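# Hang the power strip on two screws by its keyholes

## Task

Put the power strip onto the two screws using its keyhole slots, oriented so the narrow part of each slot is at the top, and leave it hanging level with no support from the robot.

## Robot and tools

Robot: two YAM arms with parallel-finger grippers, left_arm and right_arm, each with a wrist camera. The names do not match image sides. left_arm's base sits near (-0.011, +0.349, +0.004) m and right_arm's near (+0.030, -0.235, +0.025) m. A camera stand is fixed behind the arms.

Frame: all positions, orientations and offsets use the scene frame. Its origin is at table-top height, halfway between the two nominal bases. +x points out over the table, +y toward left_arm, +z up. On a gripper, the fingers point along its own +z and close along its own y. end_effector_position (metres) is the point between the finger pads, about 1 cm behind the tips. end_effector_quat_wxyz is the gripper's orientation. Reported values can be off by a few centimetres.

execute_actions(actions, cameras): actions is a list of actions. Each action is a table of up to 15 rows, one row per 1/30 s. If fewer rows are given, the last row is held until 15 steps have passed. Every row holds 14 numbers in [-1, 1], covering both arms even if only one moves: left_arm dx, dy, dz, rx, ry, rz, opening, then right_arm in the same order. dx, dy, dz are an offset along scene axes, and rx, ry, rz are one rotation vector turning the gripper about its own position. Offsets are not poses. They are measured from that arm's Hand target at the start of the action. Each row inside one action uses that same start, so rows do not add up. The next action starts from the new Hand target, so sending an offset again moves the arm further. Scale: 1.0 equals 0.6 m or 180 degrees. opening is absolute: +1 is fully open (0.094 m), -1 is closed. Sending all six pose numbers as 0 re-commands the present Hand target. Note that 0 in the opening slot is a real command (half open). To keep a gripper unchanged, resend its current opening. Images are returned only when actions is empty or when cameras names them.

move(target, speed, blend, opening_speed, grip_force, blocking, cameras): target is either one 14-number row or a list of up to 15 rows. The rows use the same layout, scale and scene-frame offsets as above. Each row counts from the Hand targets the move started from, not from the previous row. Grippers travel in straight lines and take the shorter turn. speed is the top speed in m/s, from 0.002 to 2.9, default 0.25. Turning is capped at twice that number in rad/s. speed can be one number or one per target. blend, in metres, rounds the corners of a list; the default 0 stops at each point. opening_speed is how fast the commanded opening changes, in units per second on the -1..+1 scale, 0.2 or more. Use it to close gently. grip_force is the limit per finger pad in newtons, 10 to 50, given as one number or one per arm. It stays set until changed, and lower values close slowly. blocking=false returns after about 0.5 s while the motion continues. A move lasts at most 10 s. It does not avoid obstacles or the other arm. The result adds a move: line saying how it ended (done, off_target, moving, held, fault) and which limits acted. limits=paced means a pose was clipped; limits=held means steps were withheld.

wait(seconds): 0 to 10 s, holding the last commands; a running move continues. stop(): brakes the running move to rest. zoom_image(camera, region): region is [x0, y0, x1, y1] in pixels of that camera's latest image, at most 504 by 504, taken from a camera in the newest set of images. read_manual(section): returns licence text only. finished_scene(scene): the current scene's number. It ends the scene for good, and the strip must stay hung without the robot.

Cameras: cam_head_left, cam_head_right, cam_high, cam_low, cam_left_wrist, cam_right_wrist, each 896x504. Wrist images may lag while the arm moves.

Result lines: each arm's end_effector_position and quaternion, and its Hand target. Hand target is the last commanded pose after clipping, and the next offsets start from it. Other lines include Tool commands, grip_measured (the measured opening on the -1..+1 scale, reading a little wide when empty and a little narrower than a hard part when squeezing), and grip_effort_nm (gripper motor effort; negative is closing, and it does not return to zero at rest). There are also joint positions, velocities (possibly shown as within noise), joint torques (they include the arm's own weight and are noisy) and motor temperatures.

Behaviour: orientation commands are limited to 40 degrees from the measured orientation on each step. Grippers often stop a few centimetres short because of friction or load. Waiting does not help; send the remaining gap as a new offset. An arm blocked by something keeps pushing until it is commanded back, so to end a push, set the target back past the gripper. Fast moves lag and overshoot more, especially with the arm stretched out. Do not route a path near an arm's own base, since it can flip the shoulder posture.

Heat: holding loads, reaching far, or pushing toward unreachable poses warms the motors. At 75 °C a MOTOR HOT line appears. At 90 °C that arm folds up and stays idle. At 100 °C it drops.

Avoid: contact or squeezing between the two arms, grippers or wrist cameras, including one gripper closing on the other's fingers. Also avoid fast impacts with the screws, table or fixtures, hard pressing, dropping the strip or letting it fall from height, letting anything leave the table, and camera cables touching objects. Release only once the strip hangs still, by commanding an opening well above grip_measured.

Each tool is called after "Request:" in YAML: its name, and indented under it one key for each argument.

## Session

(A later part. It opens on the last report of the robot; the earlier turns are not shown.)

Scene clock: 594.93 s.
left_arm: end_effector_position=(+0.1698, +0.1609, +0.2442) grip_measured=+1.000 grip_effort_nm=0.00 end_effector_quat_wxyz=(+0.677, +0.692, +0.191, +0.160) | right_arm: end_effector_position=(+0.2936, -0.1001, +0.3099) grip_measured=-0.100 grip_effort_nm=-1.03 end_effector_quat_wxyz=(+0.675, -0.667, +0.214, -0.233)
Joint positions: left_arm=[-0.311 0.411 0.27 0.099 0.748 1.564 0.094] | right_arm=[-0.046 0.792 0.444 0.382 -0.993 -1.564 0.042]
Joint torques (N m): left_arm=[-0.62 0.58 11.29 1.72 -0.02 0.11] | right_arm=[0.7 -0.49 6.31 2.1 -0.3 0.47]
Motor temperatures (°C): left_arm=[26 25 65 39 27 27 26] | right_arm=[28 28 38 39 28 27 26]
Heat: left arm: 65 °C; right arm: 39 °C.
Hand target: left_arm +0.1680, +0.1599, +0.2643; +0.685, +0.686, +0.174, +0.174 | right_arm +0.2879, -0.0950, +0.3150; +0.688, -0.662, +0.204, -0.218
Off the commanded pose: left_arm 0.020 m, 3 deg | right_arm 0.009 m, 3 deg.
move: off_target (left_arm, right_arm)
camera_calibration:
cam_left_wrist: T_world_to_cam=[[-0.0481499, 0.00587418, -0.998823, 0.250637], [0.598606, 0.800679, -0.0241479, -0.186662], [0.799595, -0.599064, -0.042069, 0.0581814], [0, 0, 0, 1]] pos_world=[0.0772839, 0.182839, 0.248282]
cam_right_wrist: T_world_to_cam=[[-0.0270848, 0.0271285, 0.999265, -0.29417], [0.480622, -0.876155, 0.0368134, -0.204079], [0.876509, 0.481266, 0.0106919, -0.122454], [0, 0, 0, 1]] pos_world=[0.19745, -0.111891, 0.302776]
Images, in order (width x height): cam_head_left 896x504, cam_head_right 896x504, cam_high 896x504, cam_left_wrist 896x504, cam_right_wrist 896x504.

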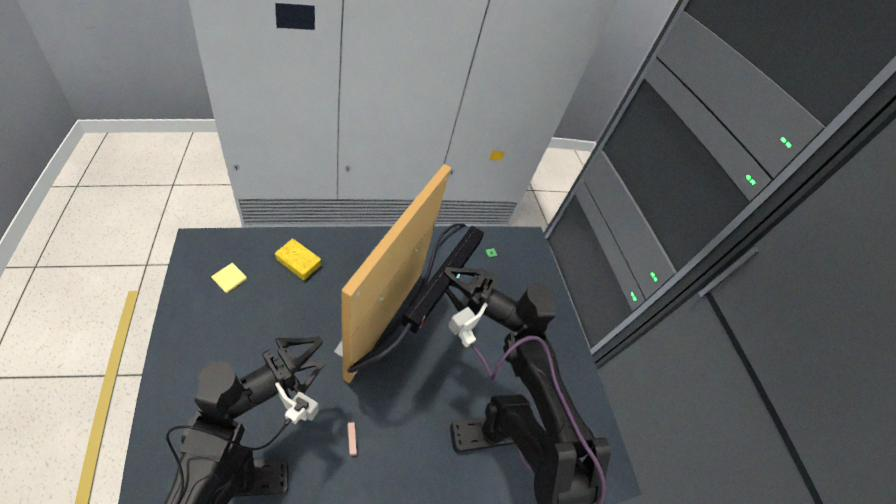

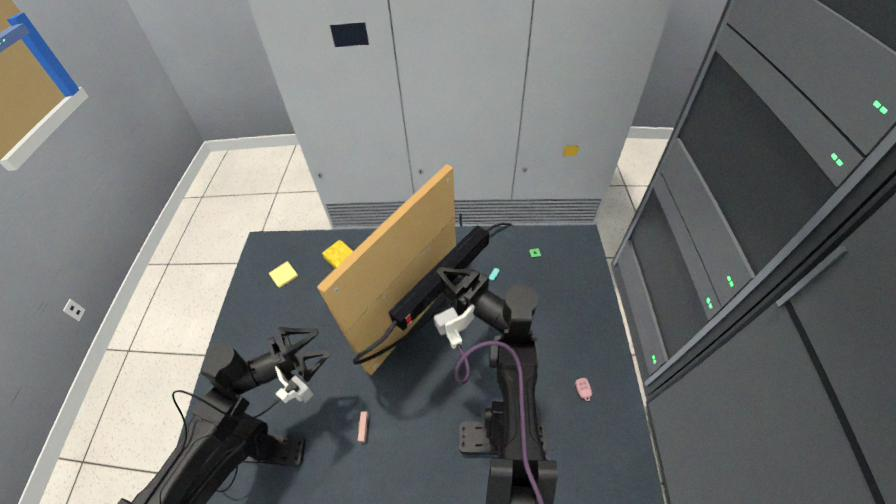

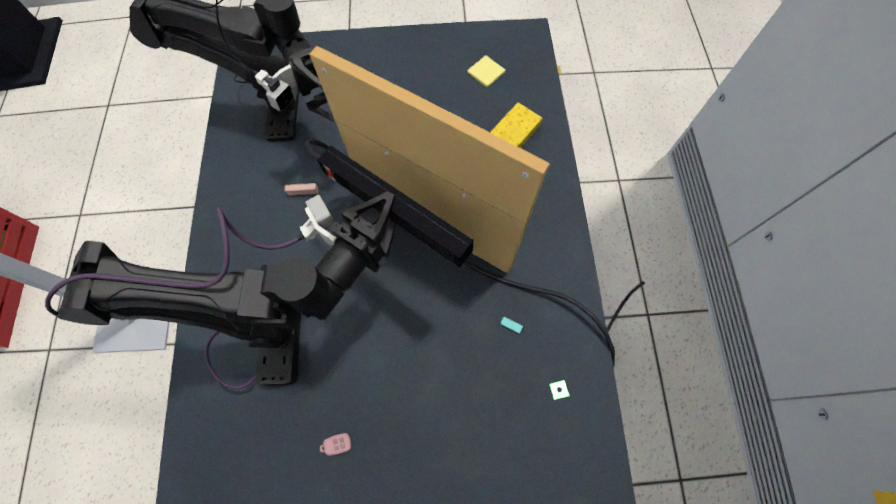

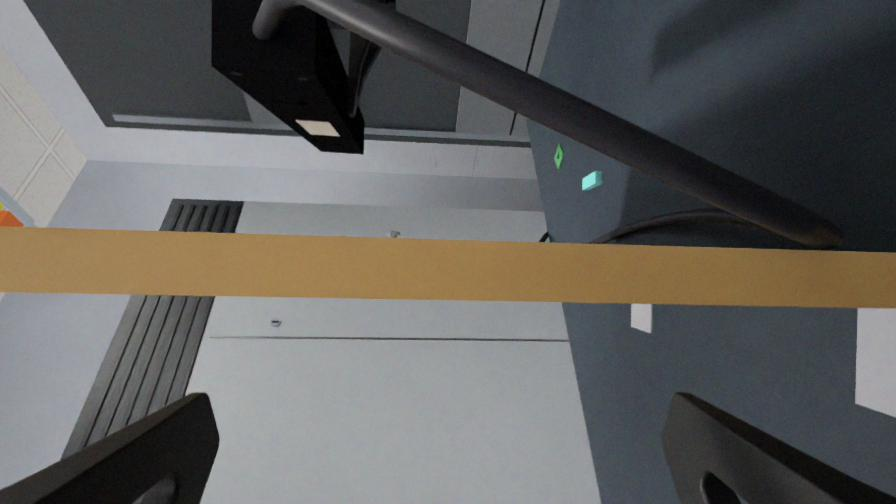

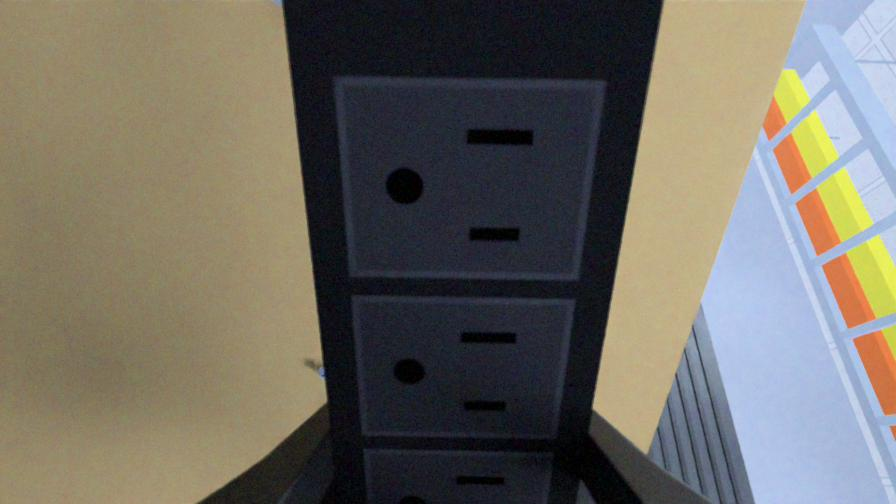

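Request:
move:
  target:
    - [0,0,0,0,0,0,1.0, 0.068,0.095,-0.035,0,0,0,-0.4]
    - [0,0,0,0,0,0,1.0, 0.069,0.1075,-0.0723,0,0,0,-0.4]
  speed: [0.15,0.04]
  cameras: ["cam_left_wrist","cam_high","cam_head_right"]

Request:
zoom_image:
  camera: "cam_left_wrist"
  region: [310, 190, 450, 260]

Request:
zoom_image:
  camera: "cam_high"
  region: [330, 110, 510, 250]

Request:
zoom_image:
  camera: "cam_head_right"
  region: [340, 200, 490, 330]

Scene clock: 618.90 s.
left_arm: end_effector_position=(+0.1698, +0.1609, +0.2442) grip_measured=+1.000 grip_effort_nm=0.00 end_effector_quat_wxyz=(+0.677, +0.692, +0.191, +0.160) | right_arm: end_effector_position=(+0.3312, -0.0351, +0.2705) grip_measured=-0.100 grip_effort_nm=-1.03 end_effector_quat_wxyz=(+0.680, -0.667, +0.203, -0.225)
Joint positions: left_arm=[-0.311 0.411 0.27 0.099 0.748 1.564 0.094] | right_arm=[0.276 1.153 0.41 0.778 -0.7 -1.572 0.042]
Joint torques (N m): left_arm=[-0.61 0.59 11.29 1.71 -0.03 0.11] | right_arm=[1.7 -2.36 5.6 2.2 0.08 0.29]
Motor temperatures (°C): left_arm=[26 25 65 39 27 27 26] | right_arm=[28 27 38 41 28 27 26]
Heat: left arm: 65 °C; right arm: 41 °C.
Hand target: left_arm +0.1680, +0.1599, +0.2643; +0.685, +0.686, +0.174, +0.174 | right_arm +0.3295, -0.0306, +0.2717; +0.688, -0.662, +0.204, -0.218
Off the commanded pose: left_arm 0.020 m, 3 deg | right_arm 0.005 m, 1 deg.
move: off_target (left_arm)
camera_calibration:
cam_left_wrist: T_world_to_cam=[[-0.0481499, 0.00587418, -0.998823, 0.250637], [0.598606, 0.800679, -0.0241479, -0.186662], [0.799595, -0.599064, -0.042069, 0.0581814], [0, 0, 0, 1]] pos_world=[0.0772839, 0.182839, 0.248282]
Images, in order (width x height): cam_head_right 896x504, cam_high 896x504, cam_left_wrist 896x504.

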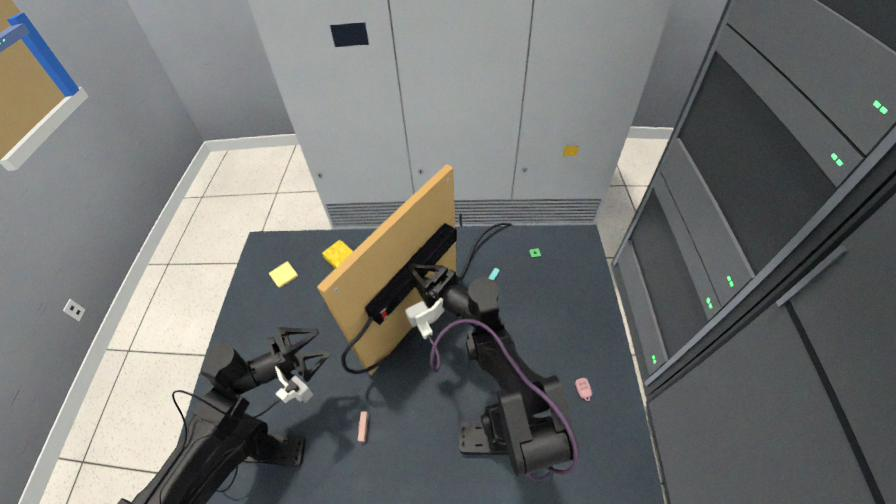

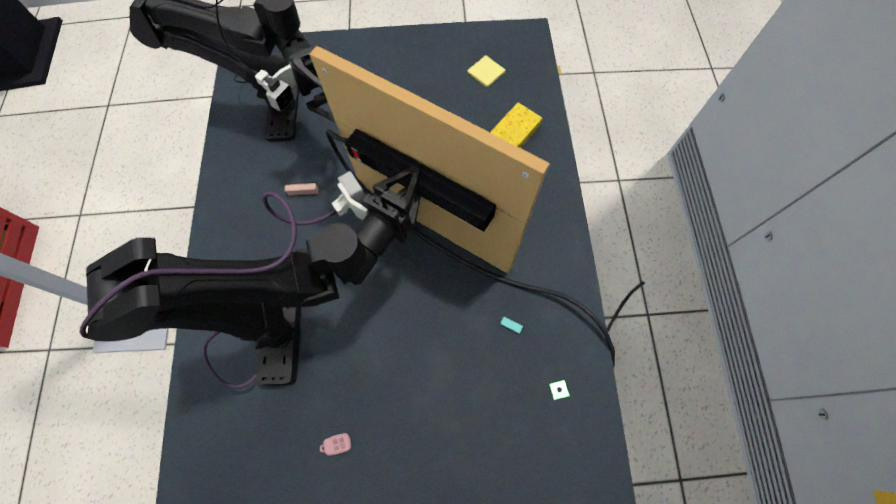

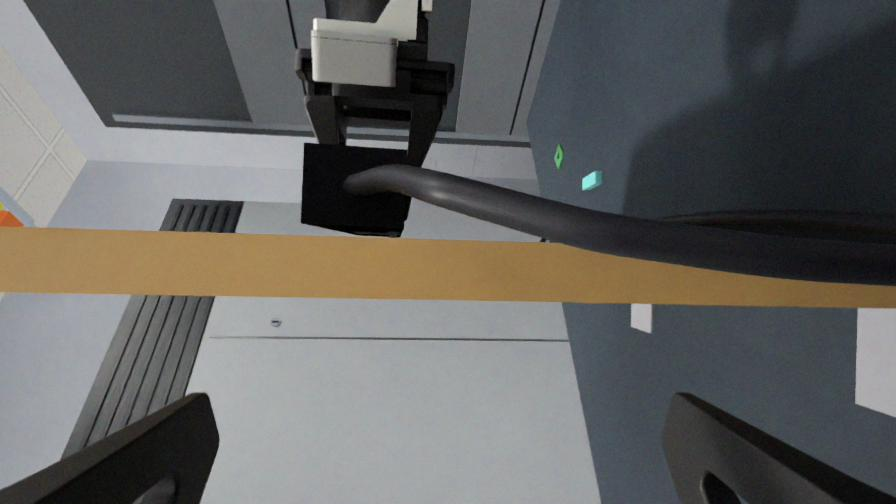

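Scaled by 3.600 from the camera's 896x504 image, which has a finer 1280x720 frame.

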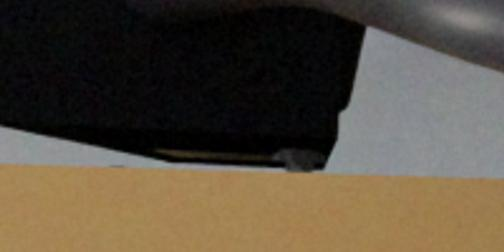

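Scaled by 2.800 from the camera's 896x504 image, which has a finer 1280x720 frame.

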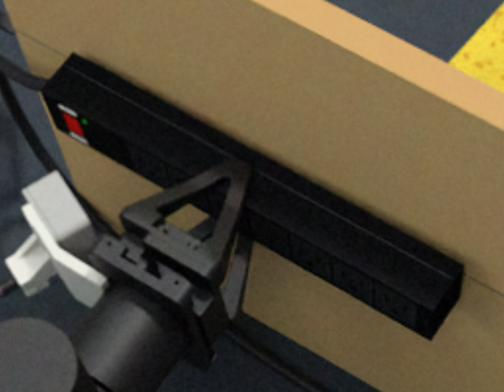

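Scaled by 3.360 from the camera's 896x504 image, which has a finer 1280x720 frame.

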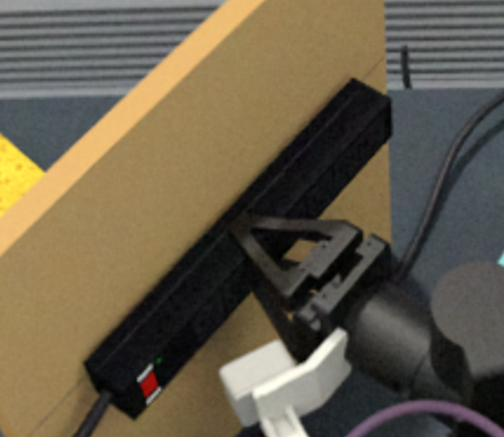

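Request:
move:
  target: [0,0,0,0,0,0,1.0, -0.0027,0.0019,-0.017,0,0,0,-0.4]
  speed: 0.05
  cameras: ["cam_left_wrist","cam_high","cam_head_right"]

Request:
zoom_image:
  camera: "cam_left_wrist"
  region: [310, 190, 450, 260]

Scene clock: 624.20 s.
left_arm: end_effector_position=(+0.1698, +0.1609, +0.2442) grip_measured=+1.000 grip_effort_nm=0.00 end_effector_quat_wxyz=(+0.677, +0.692, +0.191, +0.160) | right_arm: end_effector_position=(+0.3306, -0.0353, +0.2702) grip_measured=-0.100 grip_effort_nm=-1.03 end_effector_quat_wxyz=(+0.688, -0.657, +0.197, -0.235)
Joint positions: left_arm=[-0.311 0.411 0.27 0.099 0.748 1.564 0.094] | right_arm=[0.281 1.175 0.381 0.868 -0.688 -1.561 0.042]
Joint torques (N m): left_arm=[-0.61 0.59 11.29 1.72 -0.02 0.11] | right_arm=[1.94 -1.94 5.15 1.9 0.08 0.19]
Motor temperatures (°C): left_arm=[26 25 65 39 27 27 26] | right_arm=[28 27 37 41 28 27 26]
Heat: left arm: 65 °C; right arm: 41 °C.
Hand target: left_arm +0.1680, +0.1599, +0.2643; +0.685, +0.686, +0.174, +0.174 | right_arm +0.3278, -0.0294, +0.2614; +0.688, -0.662, +0.204, -0.218
Off the commanded pose: left_arm 0.020 m, 3 deg | right_arm 0.011 m, 2 deg.
move: off_target (left_arm, right_arm)
camera_calibration:
cam_left_wrist: T_world_to_cam=[[-0.0481499, 0.00587418, -0.998823, 0.250637], [0.598606, 0.800679, -0.0241479, -0.186662], [0.799595, -0.599064, -0.042069, 0.0581814], [0, 0, 0, 1]] pos_world=[0.0772839, 0.182839, 0.248282]
Images, in order (width x height): cam_head_right 896x504, cam_high 896x504, cam_left_wrist 896x504.

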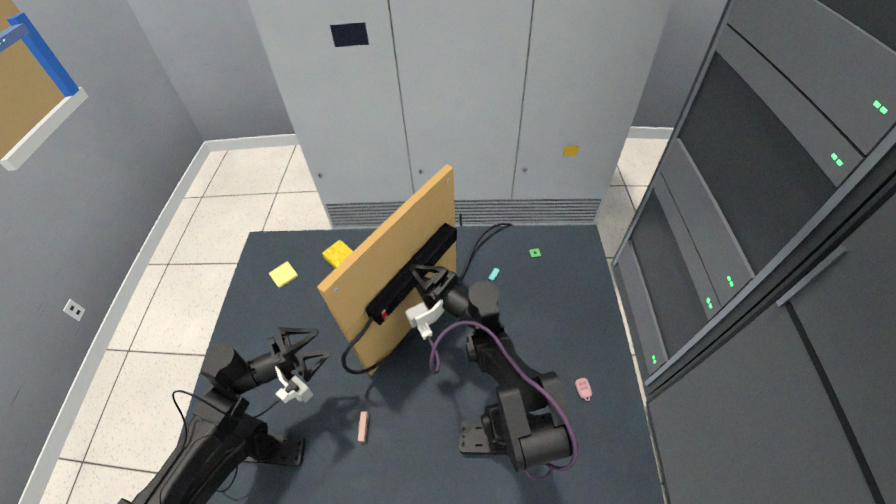

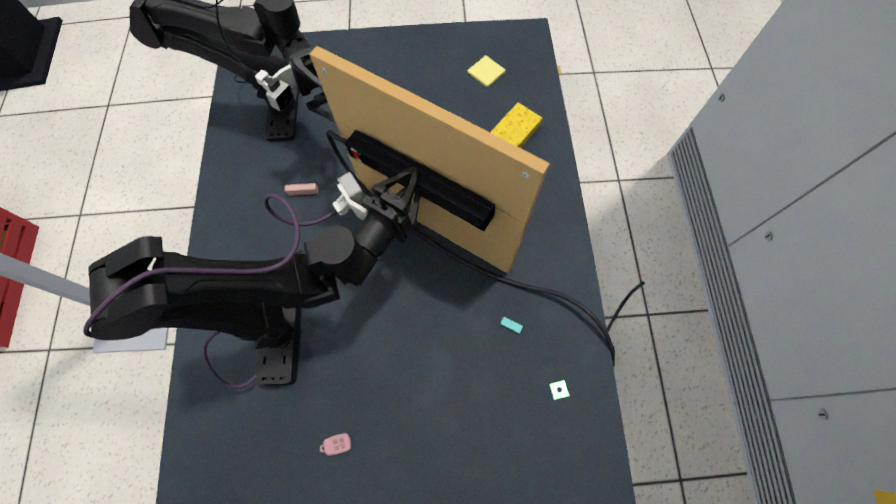

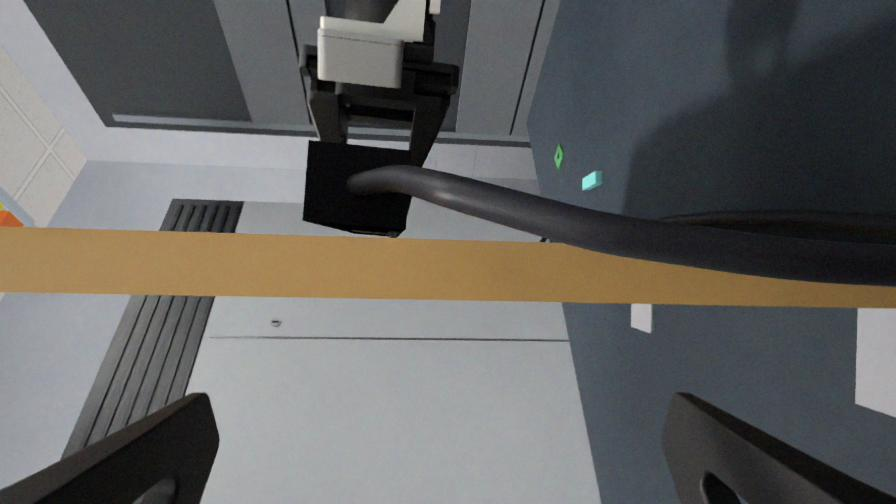

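Scaled by 3.600 from the camera's 896x504 image, which has a finer 1280x720 frame.

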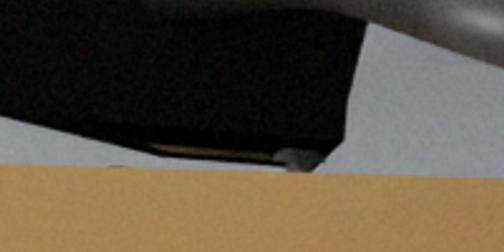

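Request:
move:
  target: [0,0,0,0,0,0,1.0, 0,0,-0.015,0,0,0,-0.4]
  speed: 0.05
  cameras: []

Scene clock: 627.70 s.
left_arm: end_effector_position=(+0.1698, +0.1609, +0.2442) grip_measured=+1.000 grip_effort_nm=0.00 end_effector_quat_wxyz=(+0.677, +0.692, +0.191, +0.160) | right_arm: end_effector_position=(+0.3303, -0.0357, +0.2696) grip_measured=-0.100 grip_effort_nm=-1.03 end_effector_quat_wxyz=(+0.696, -0.649, +0.192, -0.241)
Joint positions: left_arm=[-0.311 0.411 0.27 0.099 0.748 1.564 0.094] | right_arm=[0.281 1.203 0.36 0.951 -0.686 -1.548 0.042]
Joint torques (N m): left_arm=[-0.62 0.58 11.28 1.71 -0.02 0.11] | right_arm=[1.99 -1.37 4.62 1.63 0.1 0.05]
Motor temperatures (°C): left_arm=[26 25 65 39 27 27 26] | right_arm=[28 27 37 40 27 27 26]
Heat: left arm: 65 °C; right arm: 40 °C.
Hand target: left_arm +0.1680, +0.1599, +0.2643; +0.685, +0.686, +0.174, +0.174 | right_arm +0.3278, -0.0294, +0.2524; +0.688, -0.662, +0.204, -0.218
Off the commanded pose: left_arm 0.020 m, 3 deg | right_arm 0.019 m, 3 deg.
move: off_target (left_arm, right_arm)
No camera images: "cameras" was empty.

Request:
wait:
  seconds: 0
  cameras: ["all"]

Request:
zoom_image:
  camera: "cam_right_wrist"
  region: [200, 0, 700, 504]

Request:
zoom_image:
  camera: "cam_high"
  region: [300, 100, 560, 300]

Scene clock: 629.63 s.
left_arm: end_effector_position=(+0.1698, +0.1609, +0.2442) grip_measured=+1.000 grip_effort_nm=0.00 end_effector_quat_wxyz=(+0.677, +0.692, +0.191, +0.160) | right_arm: end_effector_position=(+0.3303, -0.0357, +0.2696) grip_measured=-0.100 grip_effort_nm=-1.03 end_effector_quat_wxyz=(+0.696, -0.649, +0.192, -0.241)
Joint positions: left_arm=[-0.311 0.411 0.27 0.099 0.748 1.564 0.094] | right_arm=[0.281 1.203 0.36 0.951 -0.686 -1.548 0.042]
Joint torques (N m): left_arm=[-0.62 0.57 11.29 1.71 -0.02 0.11] | right_arm=[1.88 -1.29 4.48 1.62 0.08 0.05]
Motor temperatures (°C): left_arm=[26 25 65 39 27 27 26] | right_arm=[28 27 37 40 27 27 26]
Heat: left arm: 65 °C; right arm: 40 °C.
Hand target: left_arm +0.1680, +0.1599, +0.2643; +0.685, +0.686, +0.174, +0.174 | right_arm +0.3278, -0.0294, +0.2524; +0.688, -0.662, +0.205, -0.218
Tool commands: left_gripper/opening=+1.0 right_gripper/opening=-0.4
Off the commanded pose: left_arm 0.020 m, 3 deg | right_arm 0.019 m, 3 deg.
camera_calibration:
cam_left_wrist: T_world_to_cam=[[-0.0481499, 0.00587418, -0.998823, 0.250637], [0.598606, 0.800679, -0.0241479, -0.186662], [0.799595, -0.599064, -0.042069, 0.0581814], [0, 0, 0, 1]] pos_world=[0.0772839, 0.182839, 0.248282]
cam_right_wrist: T_world_to_cam=[[-0.0852662, -0.0123895, 0.996281, -0.236024], [0.496761, -0.867307, 0.0317294, -0.167438], [0.863689, 0.497619, 0.0801066, -0.199142], [0, 0, 0, 1]] pos_world=[0.235049, -0.0490471, 0.256411]

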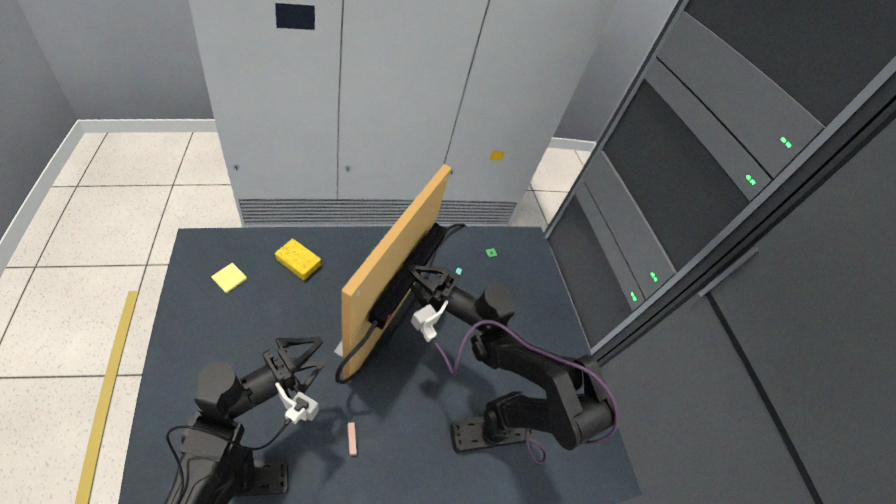

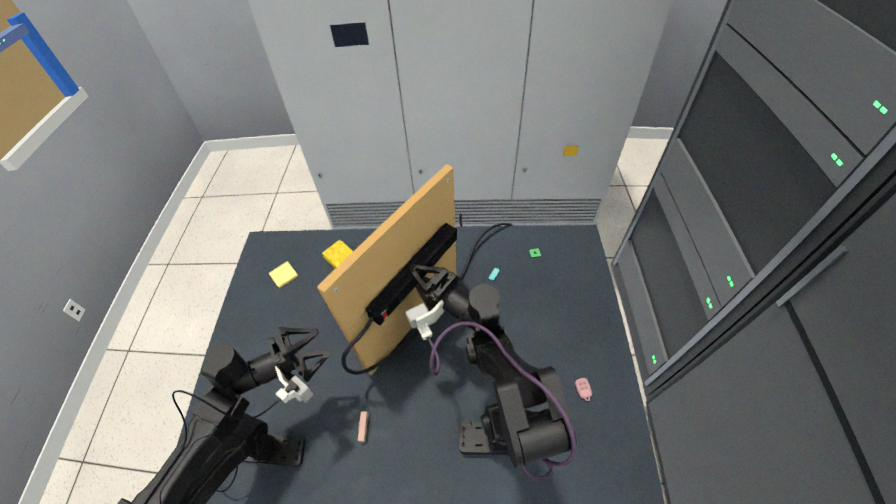

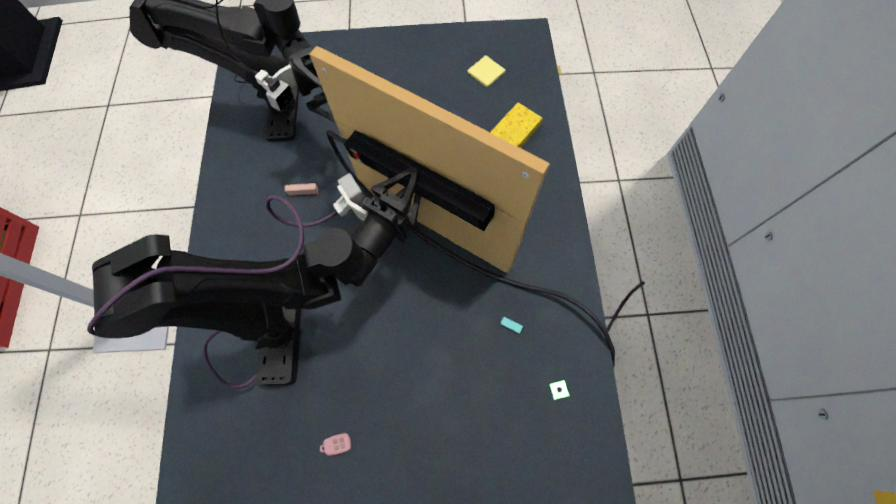

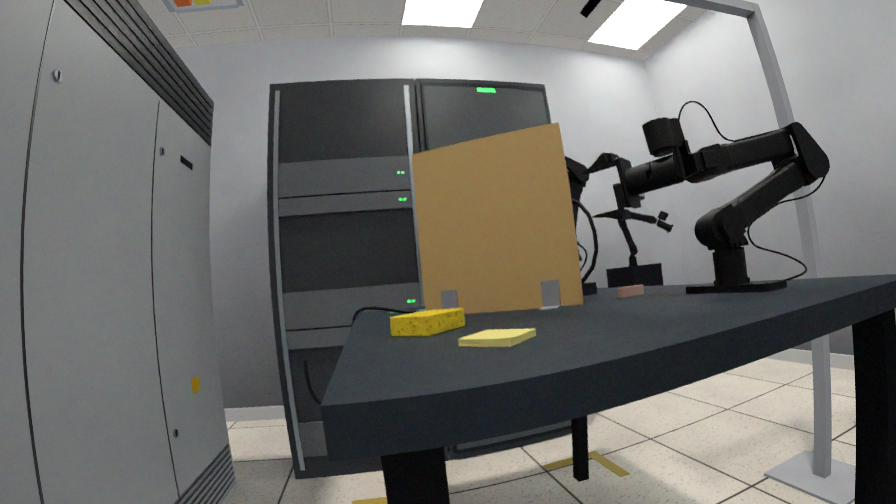

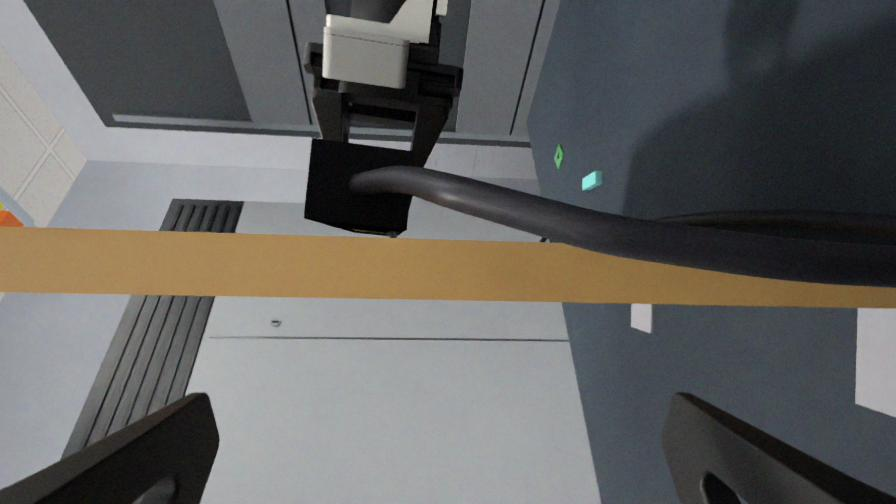

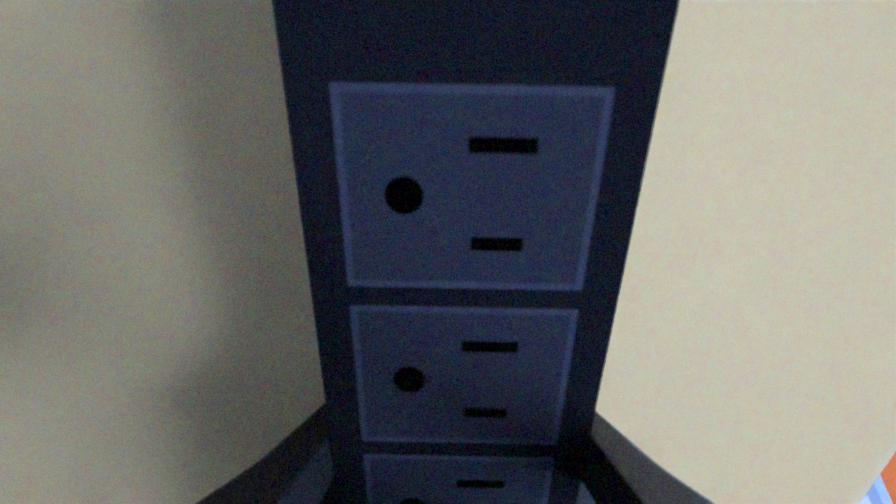

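Scaled by 1.000.

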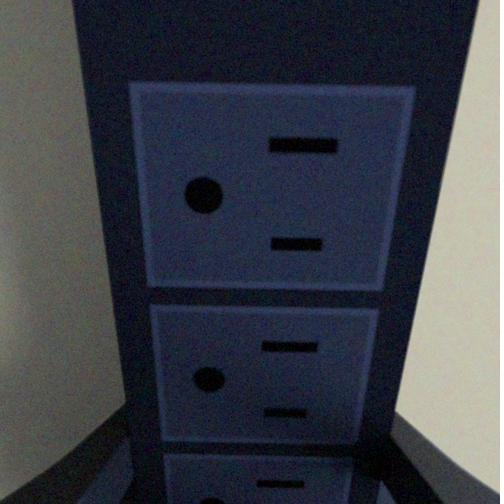

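Scaled by 1.938 from the camera's 896x504 image, which has a finer 1280x720 frame.

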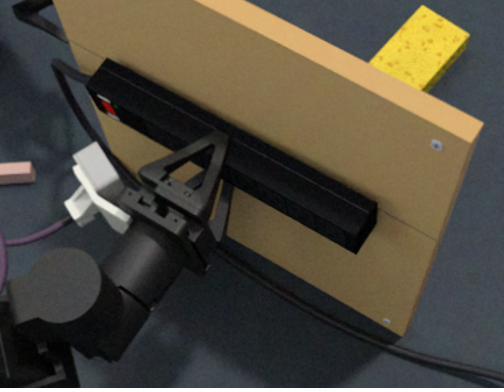

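Request:
zoom_image:
  camera: "cam_head_left"
  region: [310, 200, 490, 400]

Request:
zoom_image:
  camera: "cam_head_right"
  region: [310, 200, 520, 400]

Scaled by 2.520 from the camera's 896x504 image, which has a finer 1280x720 frame.

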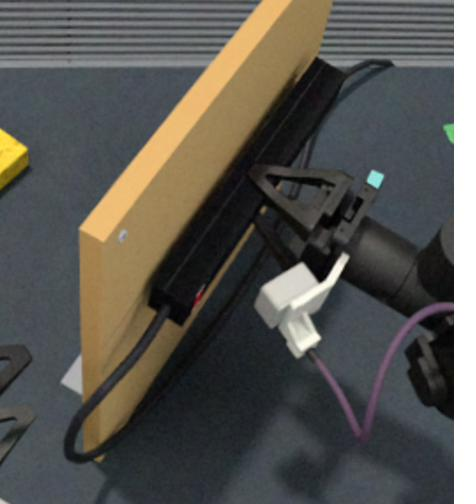

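Scaled by 2.400 from the camera's 896x504 image, which has a finer 1280x720 frame.

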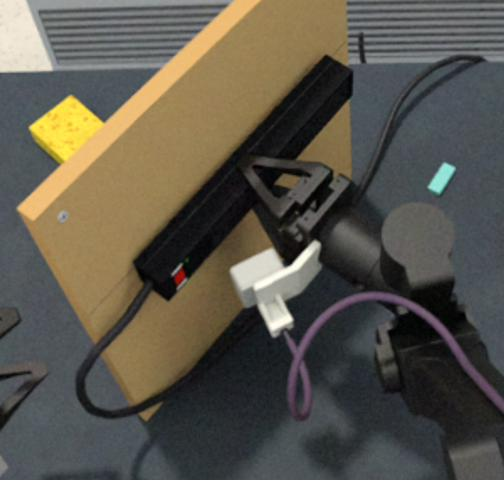

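Request:
zoom_image:
  camera: "cam_high"
  region: [390, 200, 660, 380]

Request:
zoom_image:
  camera: "cam_low"
  region: [340, 120, 680, 340]

Request:
zoom_image:
  camera: "cam_head_right"
  region: [330, 260, 480, 390]

Scaled by 1.867 from the camera's 896x504 image, which has a finer 1280x720 frame.

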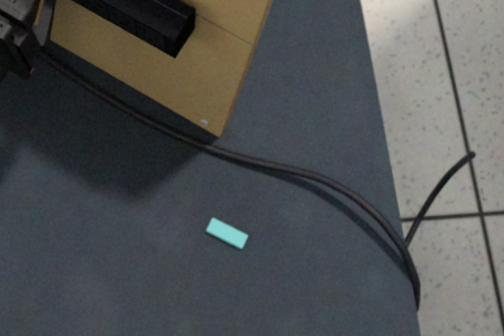

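Scaled by 1.482 from the camera's 896x504 image, which has a finer 1280x720 frame.

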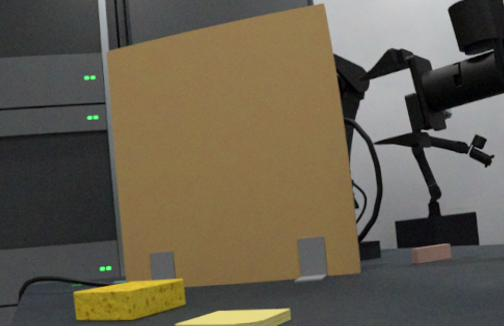

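Scaled by 3.360 from the camera's 896x504 image, which has a finer 1280x720 frame.

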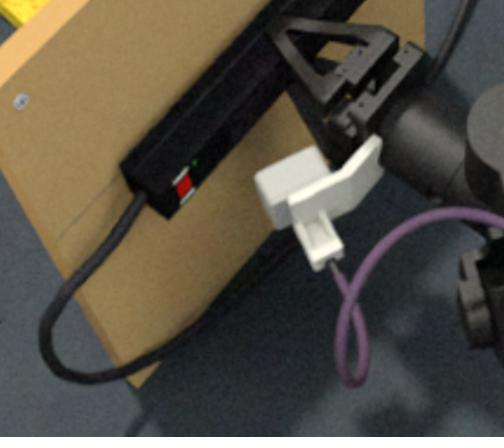

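Request:
move:
  target: [0,0,0,0,0,0,1.0, -0.0076,-0.0109,0,-0.0182,0.01276,0,-0.4]
  speed: 0.06
  cameras: ["cam_left_wrist","cam_high","cam_head_right"]

Request:
zoom_image:
  camera: "cam_left_wrist"
  region: [290, 120, 450, 260]

Scene clock: 653.37 s.
left_arm: end_effector_position=(+0.1698, +0.1609, +0.2442) grip_measured=+1.000 grip_effort_nm=0.00 end_effector_quat_wxyz=(+0.677, +0.692, +0.191, +0.160) | right_arm: end_effector_position=(+0.3247, -0.0369, +0.2290) grip_measured=-0.100 grip_effort_nm=-1.03 end_effector_quat_wxyz=(-0.645, +0.701, -0.229, +0.202)
Joint positions: left_arm=[-0.311 0.411 0.27 0.099 0.748 1.564 0.094] | right_arm=[0.282 1.151 0.36 0.679 -0.687 -1.63 0.042]
Joint torques (N m): left_arm=[-0.62 0.58 11.29 1.71 -0.02 0.11] | right_arm=[-0.39 -5.6 7.97 2.19 -0.26 0.29]
Motor temperatures (°C): left_arm=[26 25 66 39 27 27 26] | right_arm=[28 26 37 39 27 26 27]
Heat: left arm: 66 °C; right arm: 39 °C.
Hand target: left_arm +0.1680, +0.1599, +0.2643; +0.685, +0.686, +0.174, +0.174 | right_arm +0.3233, -0.0360, +0.2524; -0.664, +0.685, -0.212, +0.211
Off the commanded pose: left_arm 0.020 m, 3 deg | right_arm 0.023 m, 4 deg.
move: off_target (left_arm, right_arm)
camera_calibration:
cam_left_wrist: T_world_to_cam=[[-0.0481499, 0.00587418, -0.998823, 0.250637], [0.598606, 0.800679, -0.0241479, -0.186662], [0.799595, -0.599064, -0.042069, 0.0581814], [0, 0, 0, 1]] pos_world=[0.0772839, 0.182839, 0.248282]
Images, in order (width x height): cam_head_right 896x504, cam_high 896x504, cam_left_wrist 896x504.

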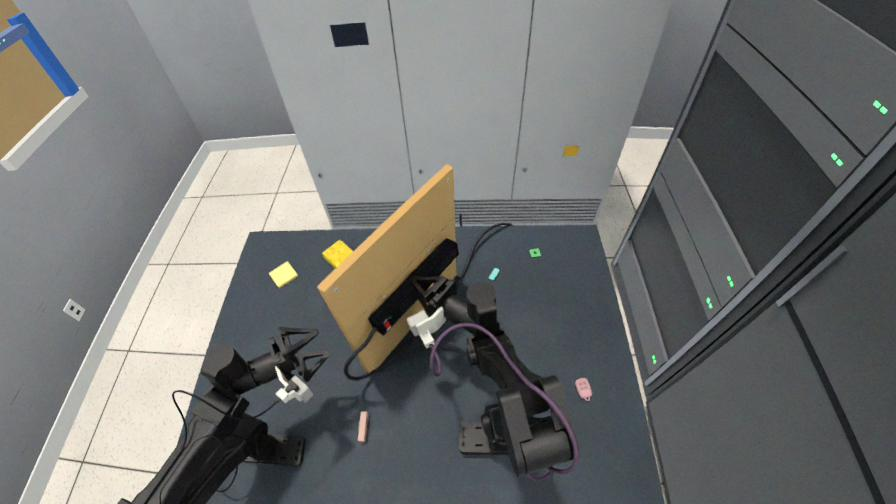

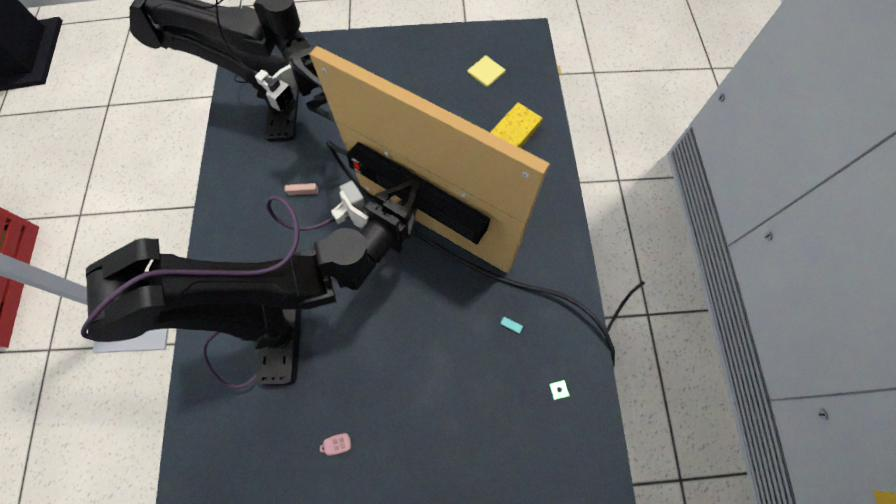

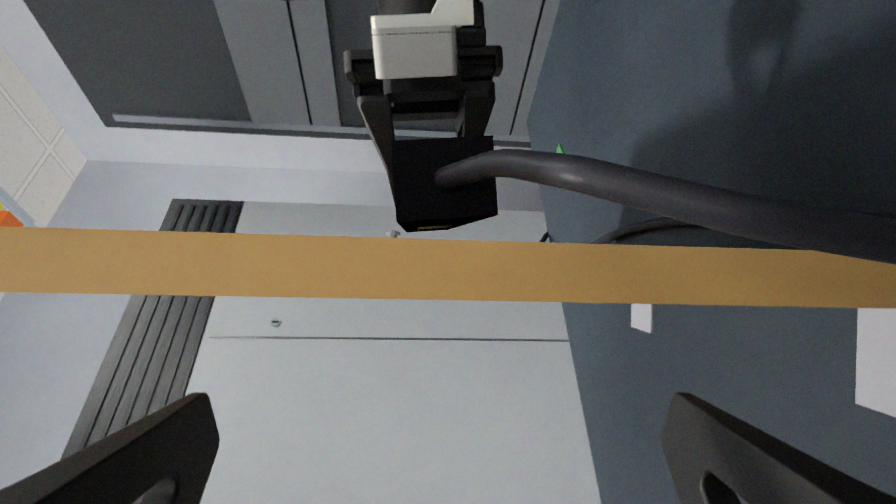

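Scaled by 3.150 from the camera's 896x504 image, which has a finer 1280x720 frame.

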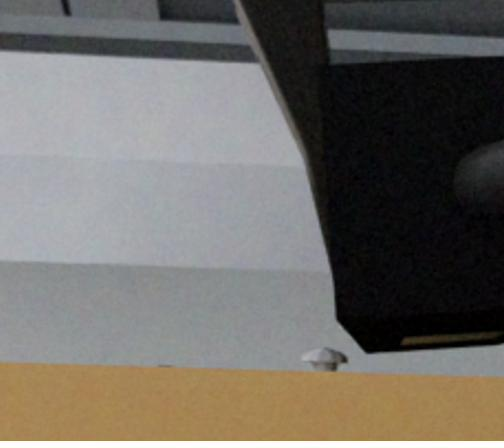

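Request:
move:
  target: [0,0,0,0,0,0,1.0, -0.0019,-0.0027,0.075,0.0091,-0.0064,0,-0.4]
  speed: 0.08
  cameras: []

Scene clock: 656.20 s.
left_arm: end_effector_position=(+0.1698, +0.1609, +0.2442) grip_measured=+1.000 grip_effort_nm=0.00 end_effector_quat_wxyz=(+0.677, +0.692, +0.191, +0.160) | right_arm: end_effector_position=(+0.3238, -0.0397, +0.2639) grip_measured=-0.100 grip_effort_nm=-1.03 end_effector_quat_wxyz=(+0.650, -0.694, +0.228, -0.208)
Joint positions: left_arm=[-0.311 0.411 0.27 0.099 0.748 1.564 0.094] | right_arm=[0.274 1.051 0.446 0.516 -0.687 -1.619 0.042]
Joint torques (N m): left_arm=[-0.62 0.59 11.28 1.71 -0.02 0.11] | right_arm=[-0.43 -4.82 10.24 2.2 -0.33 0.46]
Motor temperatures (°C): left_arm=[26 25 66 40 27 27 26] | right_arm=[28 26 37 39 27 26 27]
Heat: left arm: 66 °C; right arm: 39 °C.
Hand target: left_arm +0.1680, +0.1599, +0.2643; +0.685, +0.686, +0.174, +0.174 | right_arm +0.3220, -0.0375, +0.2975; +0.676, -0.674, +0.208, -0.215
Off the commanded pose: left_arm 0.020 m, 3 deg | right_arm 0.034 m, 5 deg.
move: off_target (left_arm, right_arm)
No camera images: "cameras" was empty.

Request:
move:
  target: [0,0,0,0,0,0,1.0, 0,0.001,-0.0433,0.0091,-0.0064,0,-0.4]
  speed: 0.06
  cameras: []

Scene clock: 658.17 s.
left_arm: end_effector_position=(+0.1698, +0.1609, +0.2442) grip_measured=+1.000 grip_effort_nm=0.00 end_effector_quat_wxyz=(+0.677, +0.692, +0.191, +0.160) | right_arm: end_effector_position=(+0.3250, -0.0394, +0.2600) grip_measured=-0.100 grip_effort_nm=-1.03 end_effector_quat_wxyz=(+0.669, -0.676, +0.213, -0.224)
Joint positions: left_arm=[-0.311 0.411 0.27 0.099 0.748 1.564 0.094] | right_arm=[0.274 1.108 0.38 0.722 -0.688 -1.593 0.042]
Joint torques (N m): left_arm=[-0.61 0.59 11.29 1.71 -0.02 0.11] | right_arm=[0.13 -2.29 6.26 2.44 -0.2 0.44]
Motor temperatures (°C): left_arm=[26 25 66 40 27 27 26] | right_arm=[28 26 38 40 27 26 27]
Heat: left arm: 66 °C; right arm: 40 °C.
Hand target: left_arm +0.1680, +0.1599, +0.2643; +0.685, +0.686, +0.174, +0.174 | right_arm +0.3221, -0.0369, +0.2716; +0.688, -0.662, +0.204, -0.218
Off the commanded pose: left_arm 0.020 m, 3 deg | right_arm 0.012 m, 3 deg.
move: off_target (left_arm, right_arm)
No camera images: "cameras" was empty.

Request:
wait:
  seconds: 0
  cameras: ["cam_left_wrist","cam_high","cam_head_right"]

Request:
zoom_image:
  camera: "cam_left_wrist"
  region: [290, 120, 450, 260]

Request:
zoom_image:
  camera: "cam_high"
  region: [330, 100, 510, 250]

Request:
zoom_image:
  camera: "cam_head_right"
  region: [340, 200, 480, 330]

Scene clock: 659.00 s.
left_arm: end_effector_position=(+0.1698, +0.1609, +0.2442) grip_measured=+1.000 grip_effort_nm=0.00 end_effector_quat_wxyz=(+0.677, +0.692, +0.191, +0.160) | right_arm: end_effector_position=(+0.3250, -0.0393, +0.2602) grip_measured=-0.100 grip_effort_nm=-1.03 end_effector_quat_wxyz=(+0.669, -0.676, +0.213, -0.224)
Joint positions: left_arm=[-0.311 0.411 0.27 0.099 0.748 1.564 0.094] | right_arm=[0.274 1.108 0.38 0.723 -0.688 -1.593 0.042]
Joint torques (N m): left_arm=[-0.61 0.58 11.29 1.71 -0.02 0.11] | right_arm=[-0.05 -2.17 6.28 2.47 -0.19 0.45]
Motor temperatures (°C): left_arm=[26 25 66 40 27 27 26] | right_arm=[28 26 38 40 27 26 27]
Heat: left arm: 66 °C; right arm: 40 °C.
Hand target: left_arm +0.1680, +0.1599, +0.2643; +0.685, +0.686, +0.174, +0.174 | right_arm +0.3221, -0.0369, +0.2716; +0.688, -0.662, +0.204, -0.219
Tool commands: left_gripper/opening=+1.0 right_gripper/opening=-0.4
Off the commanded pose: left_arm 0.020 m, 3 deg | right_arm 0.012 m, 3 deg.
camera_calibration:
cam_left_wrist: T_world_to_cam=[[-0.0481499, 0.00587418, -0.998823, 0.250637], [0.598606, 0.800679, -0.0241479, -0.186662], [0.799595, -0.599064, -0.042069, 0.0581814], [0, 0, 0, 1]] pos_world=[0.0772839, 0.182839, 0.248282]
Images, in order (width x height): cam_head_right 896x504, cam_high 896x504, cam_left_wrist 896x504.

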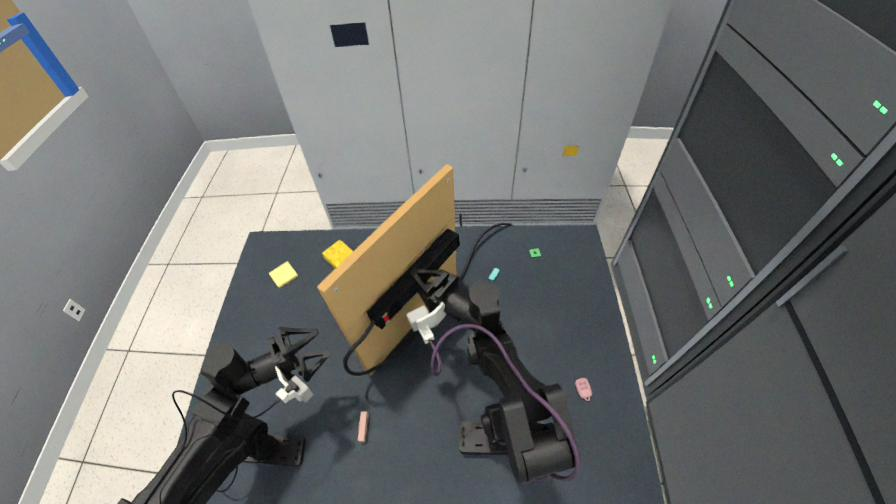

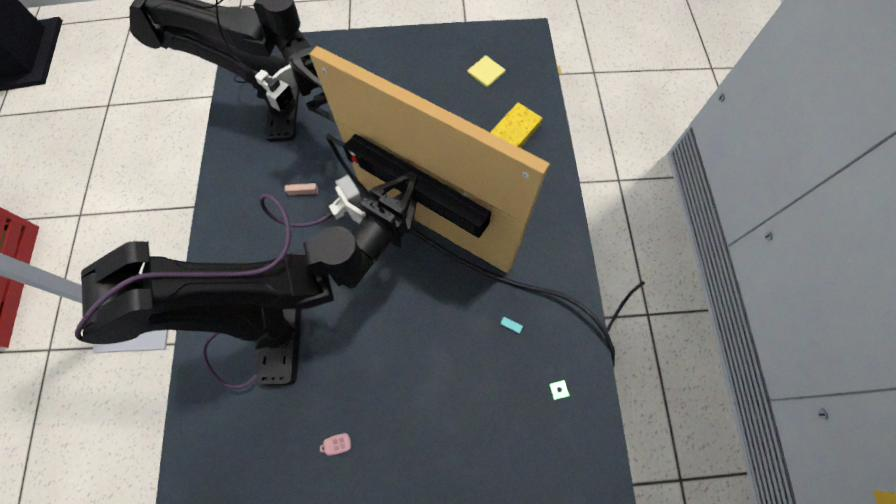

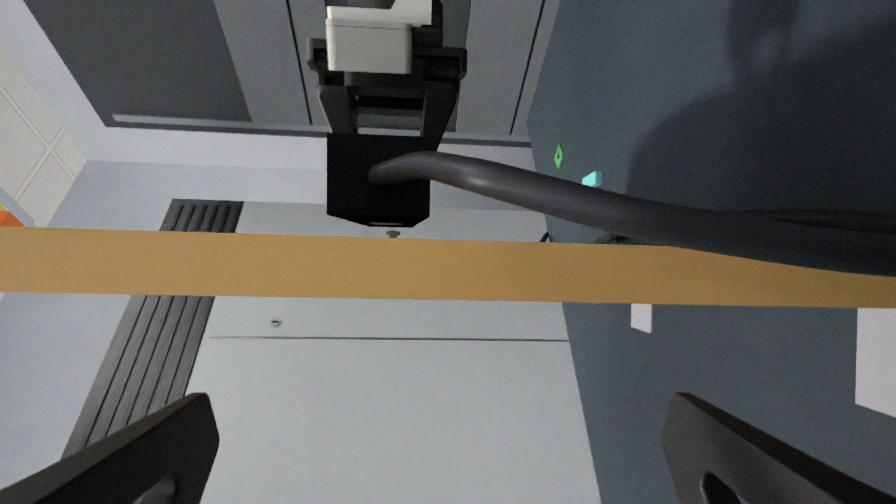

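Scaled by 3.150 from the camera's 896x504 image, which has a finer 1280x720 frame.

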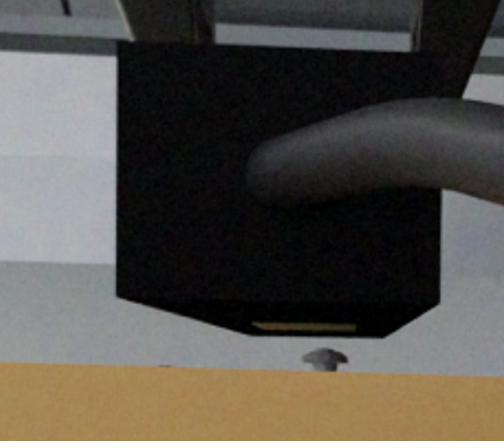

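Scaled by 2.800 from the camera's 896x504 image, which has a finer 1280x720 frame.

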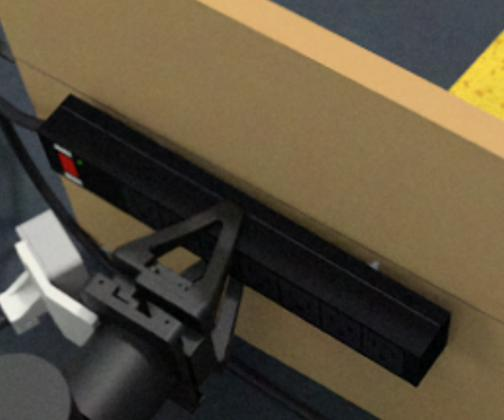

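Scaled by 3.600 from the camera's 896x504 image, which has a finer 1280x720 frame.

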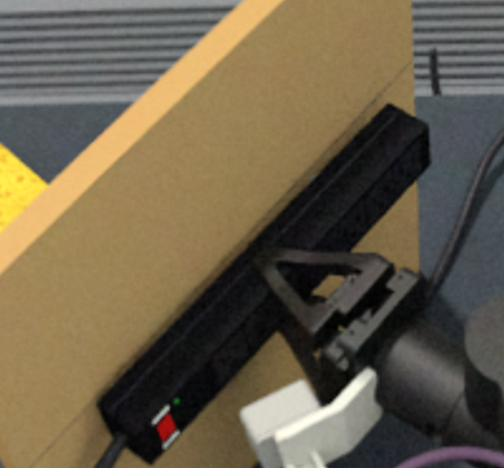

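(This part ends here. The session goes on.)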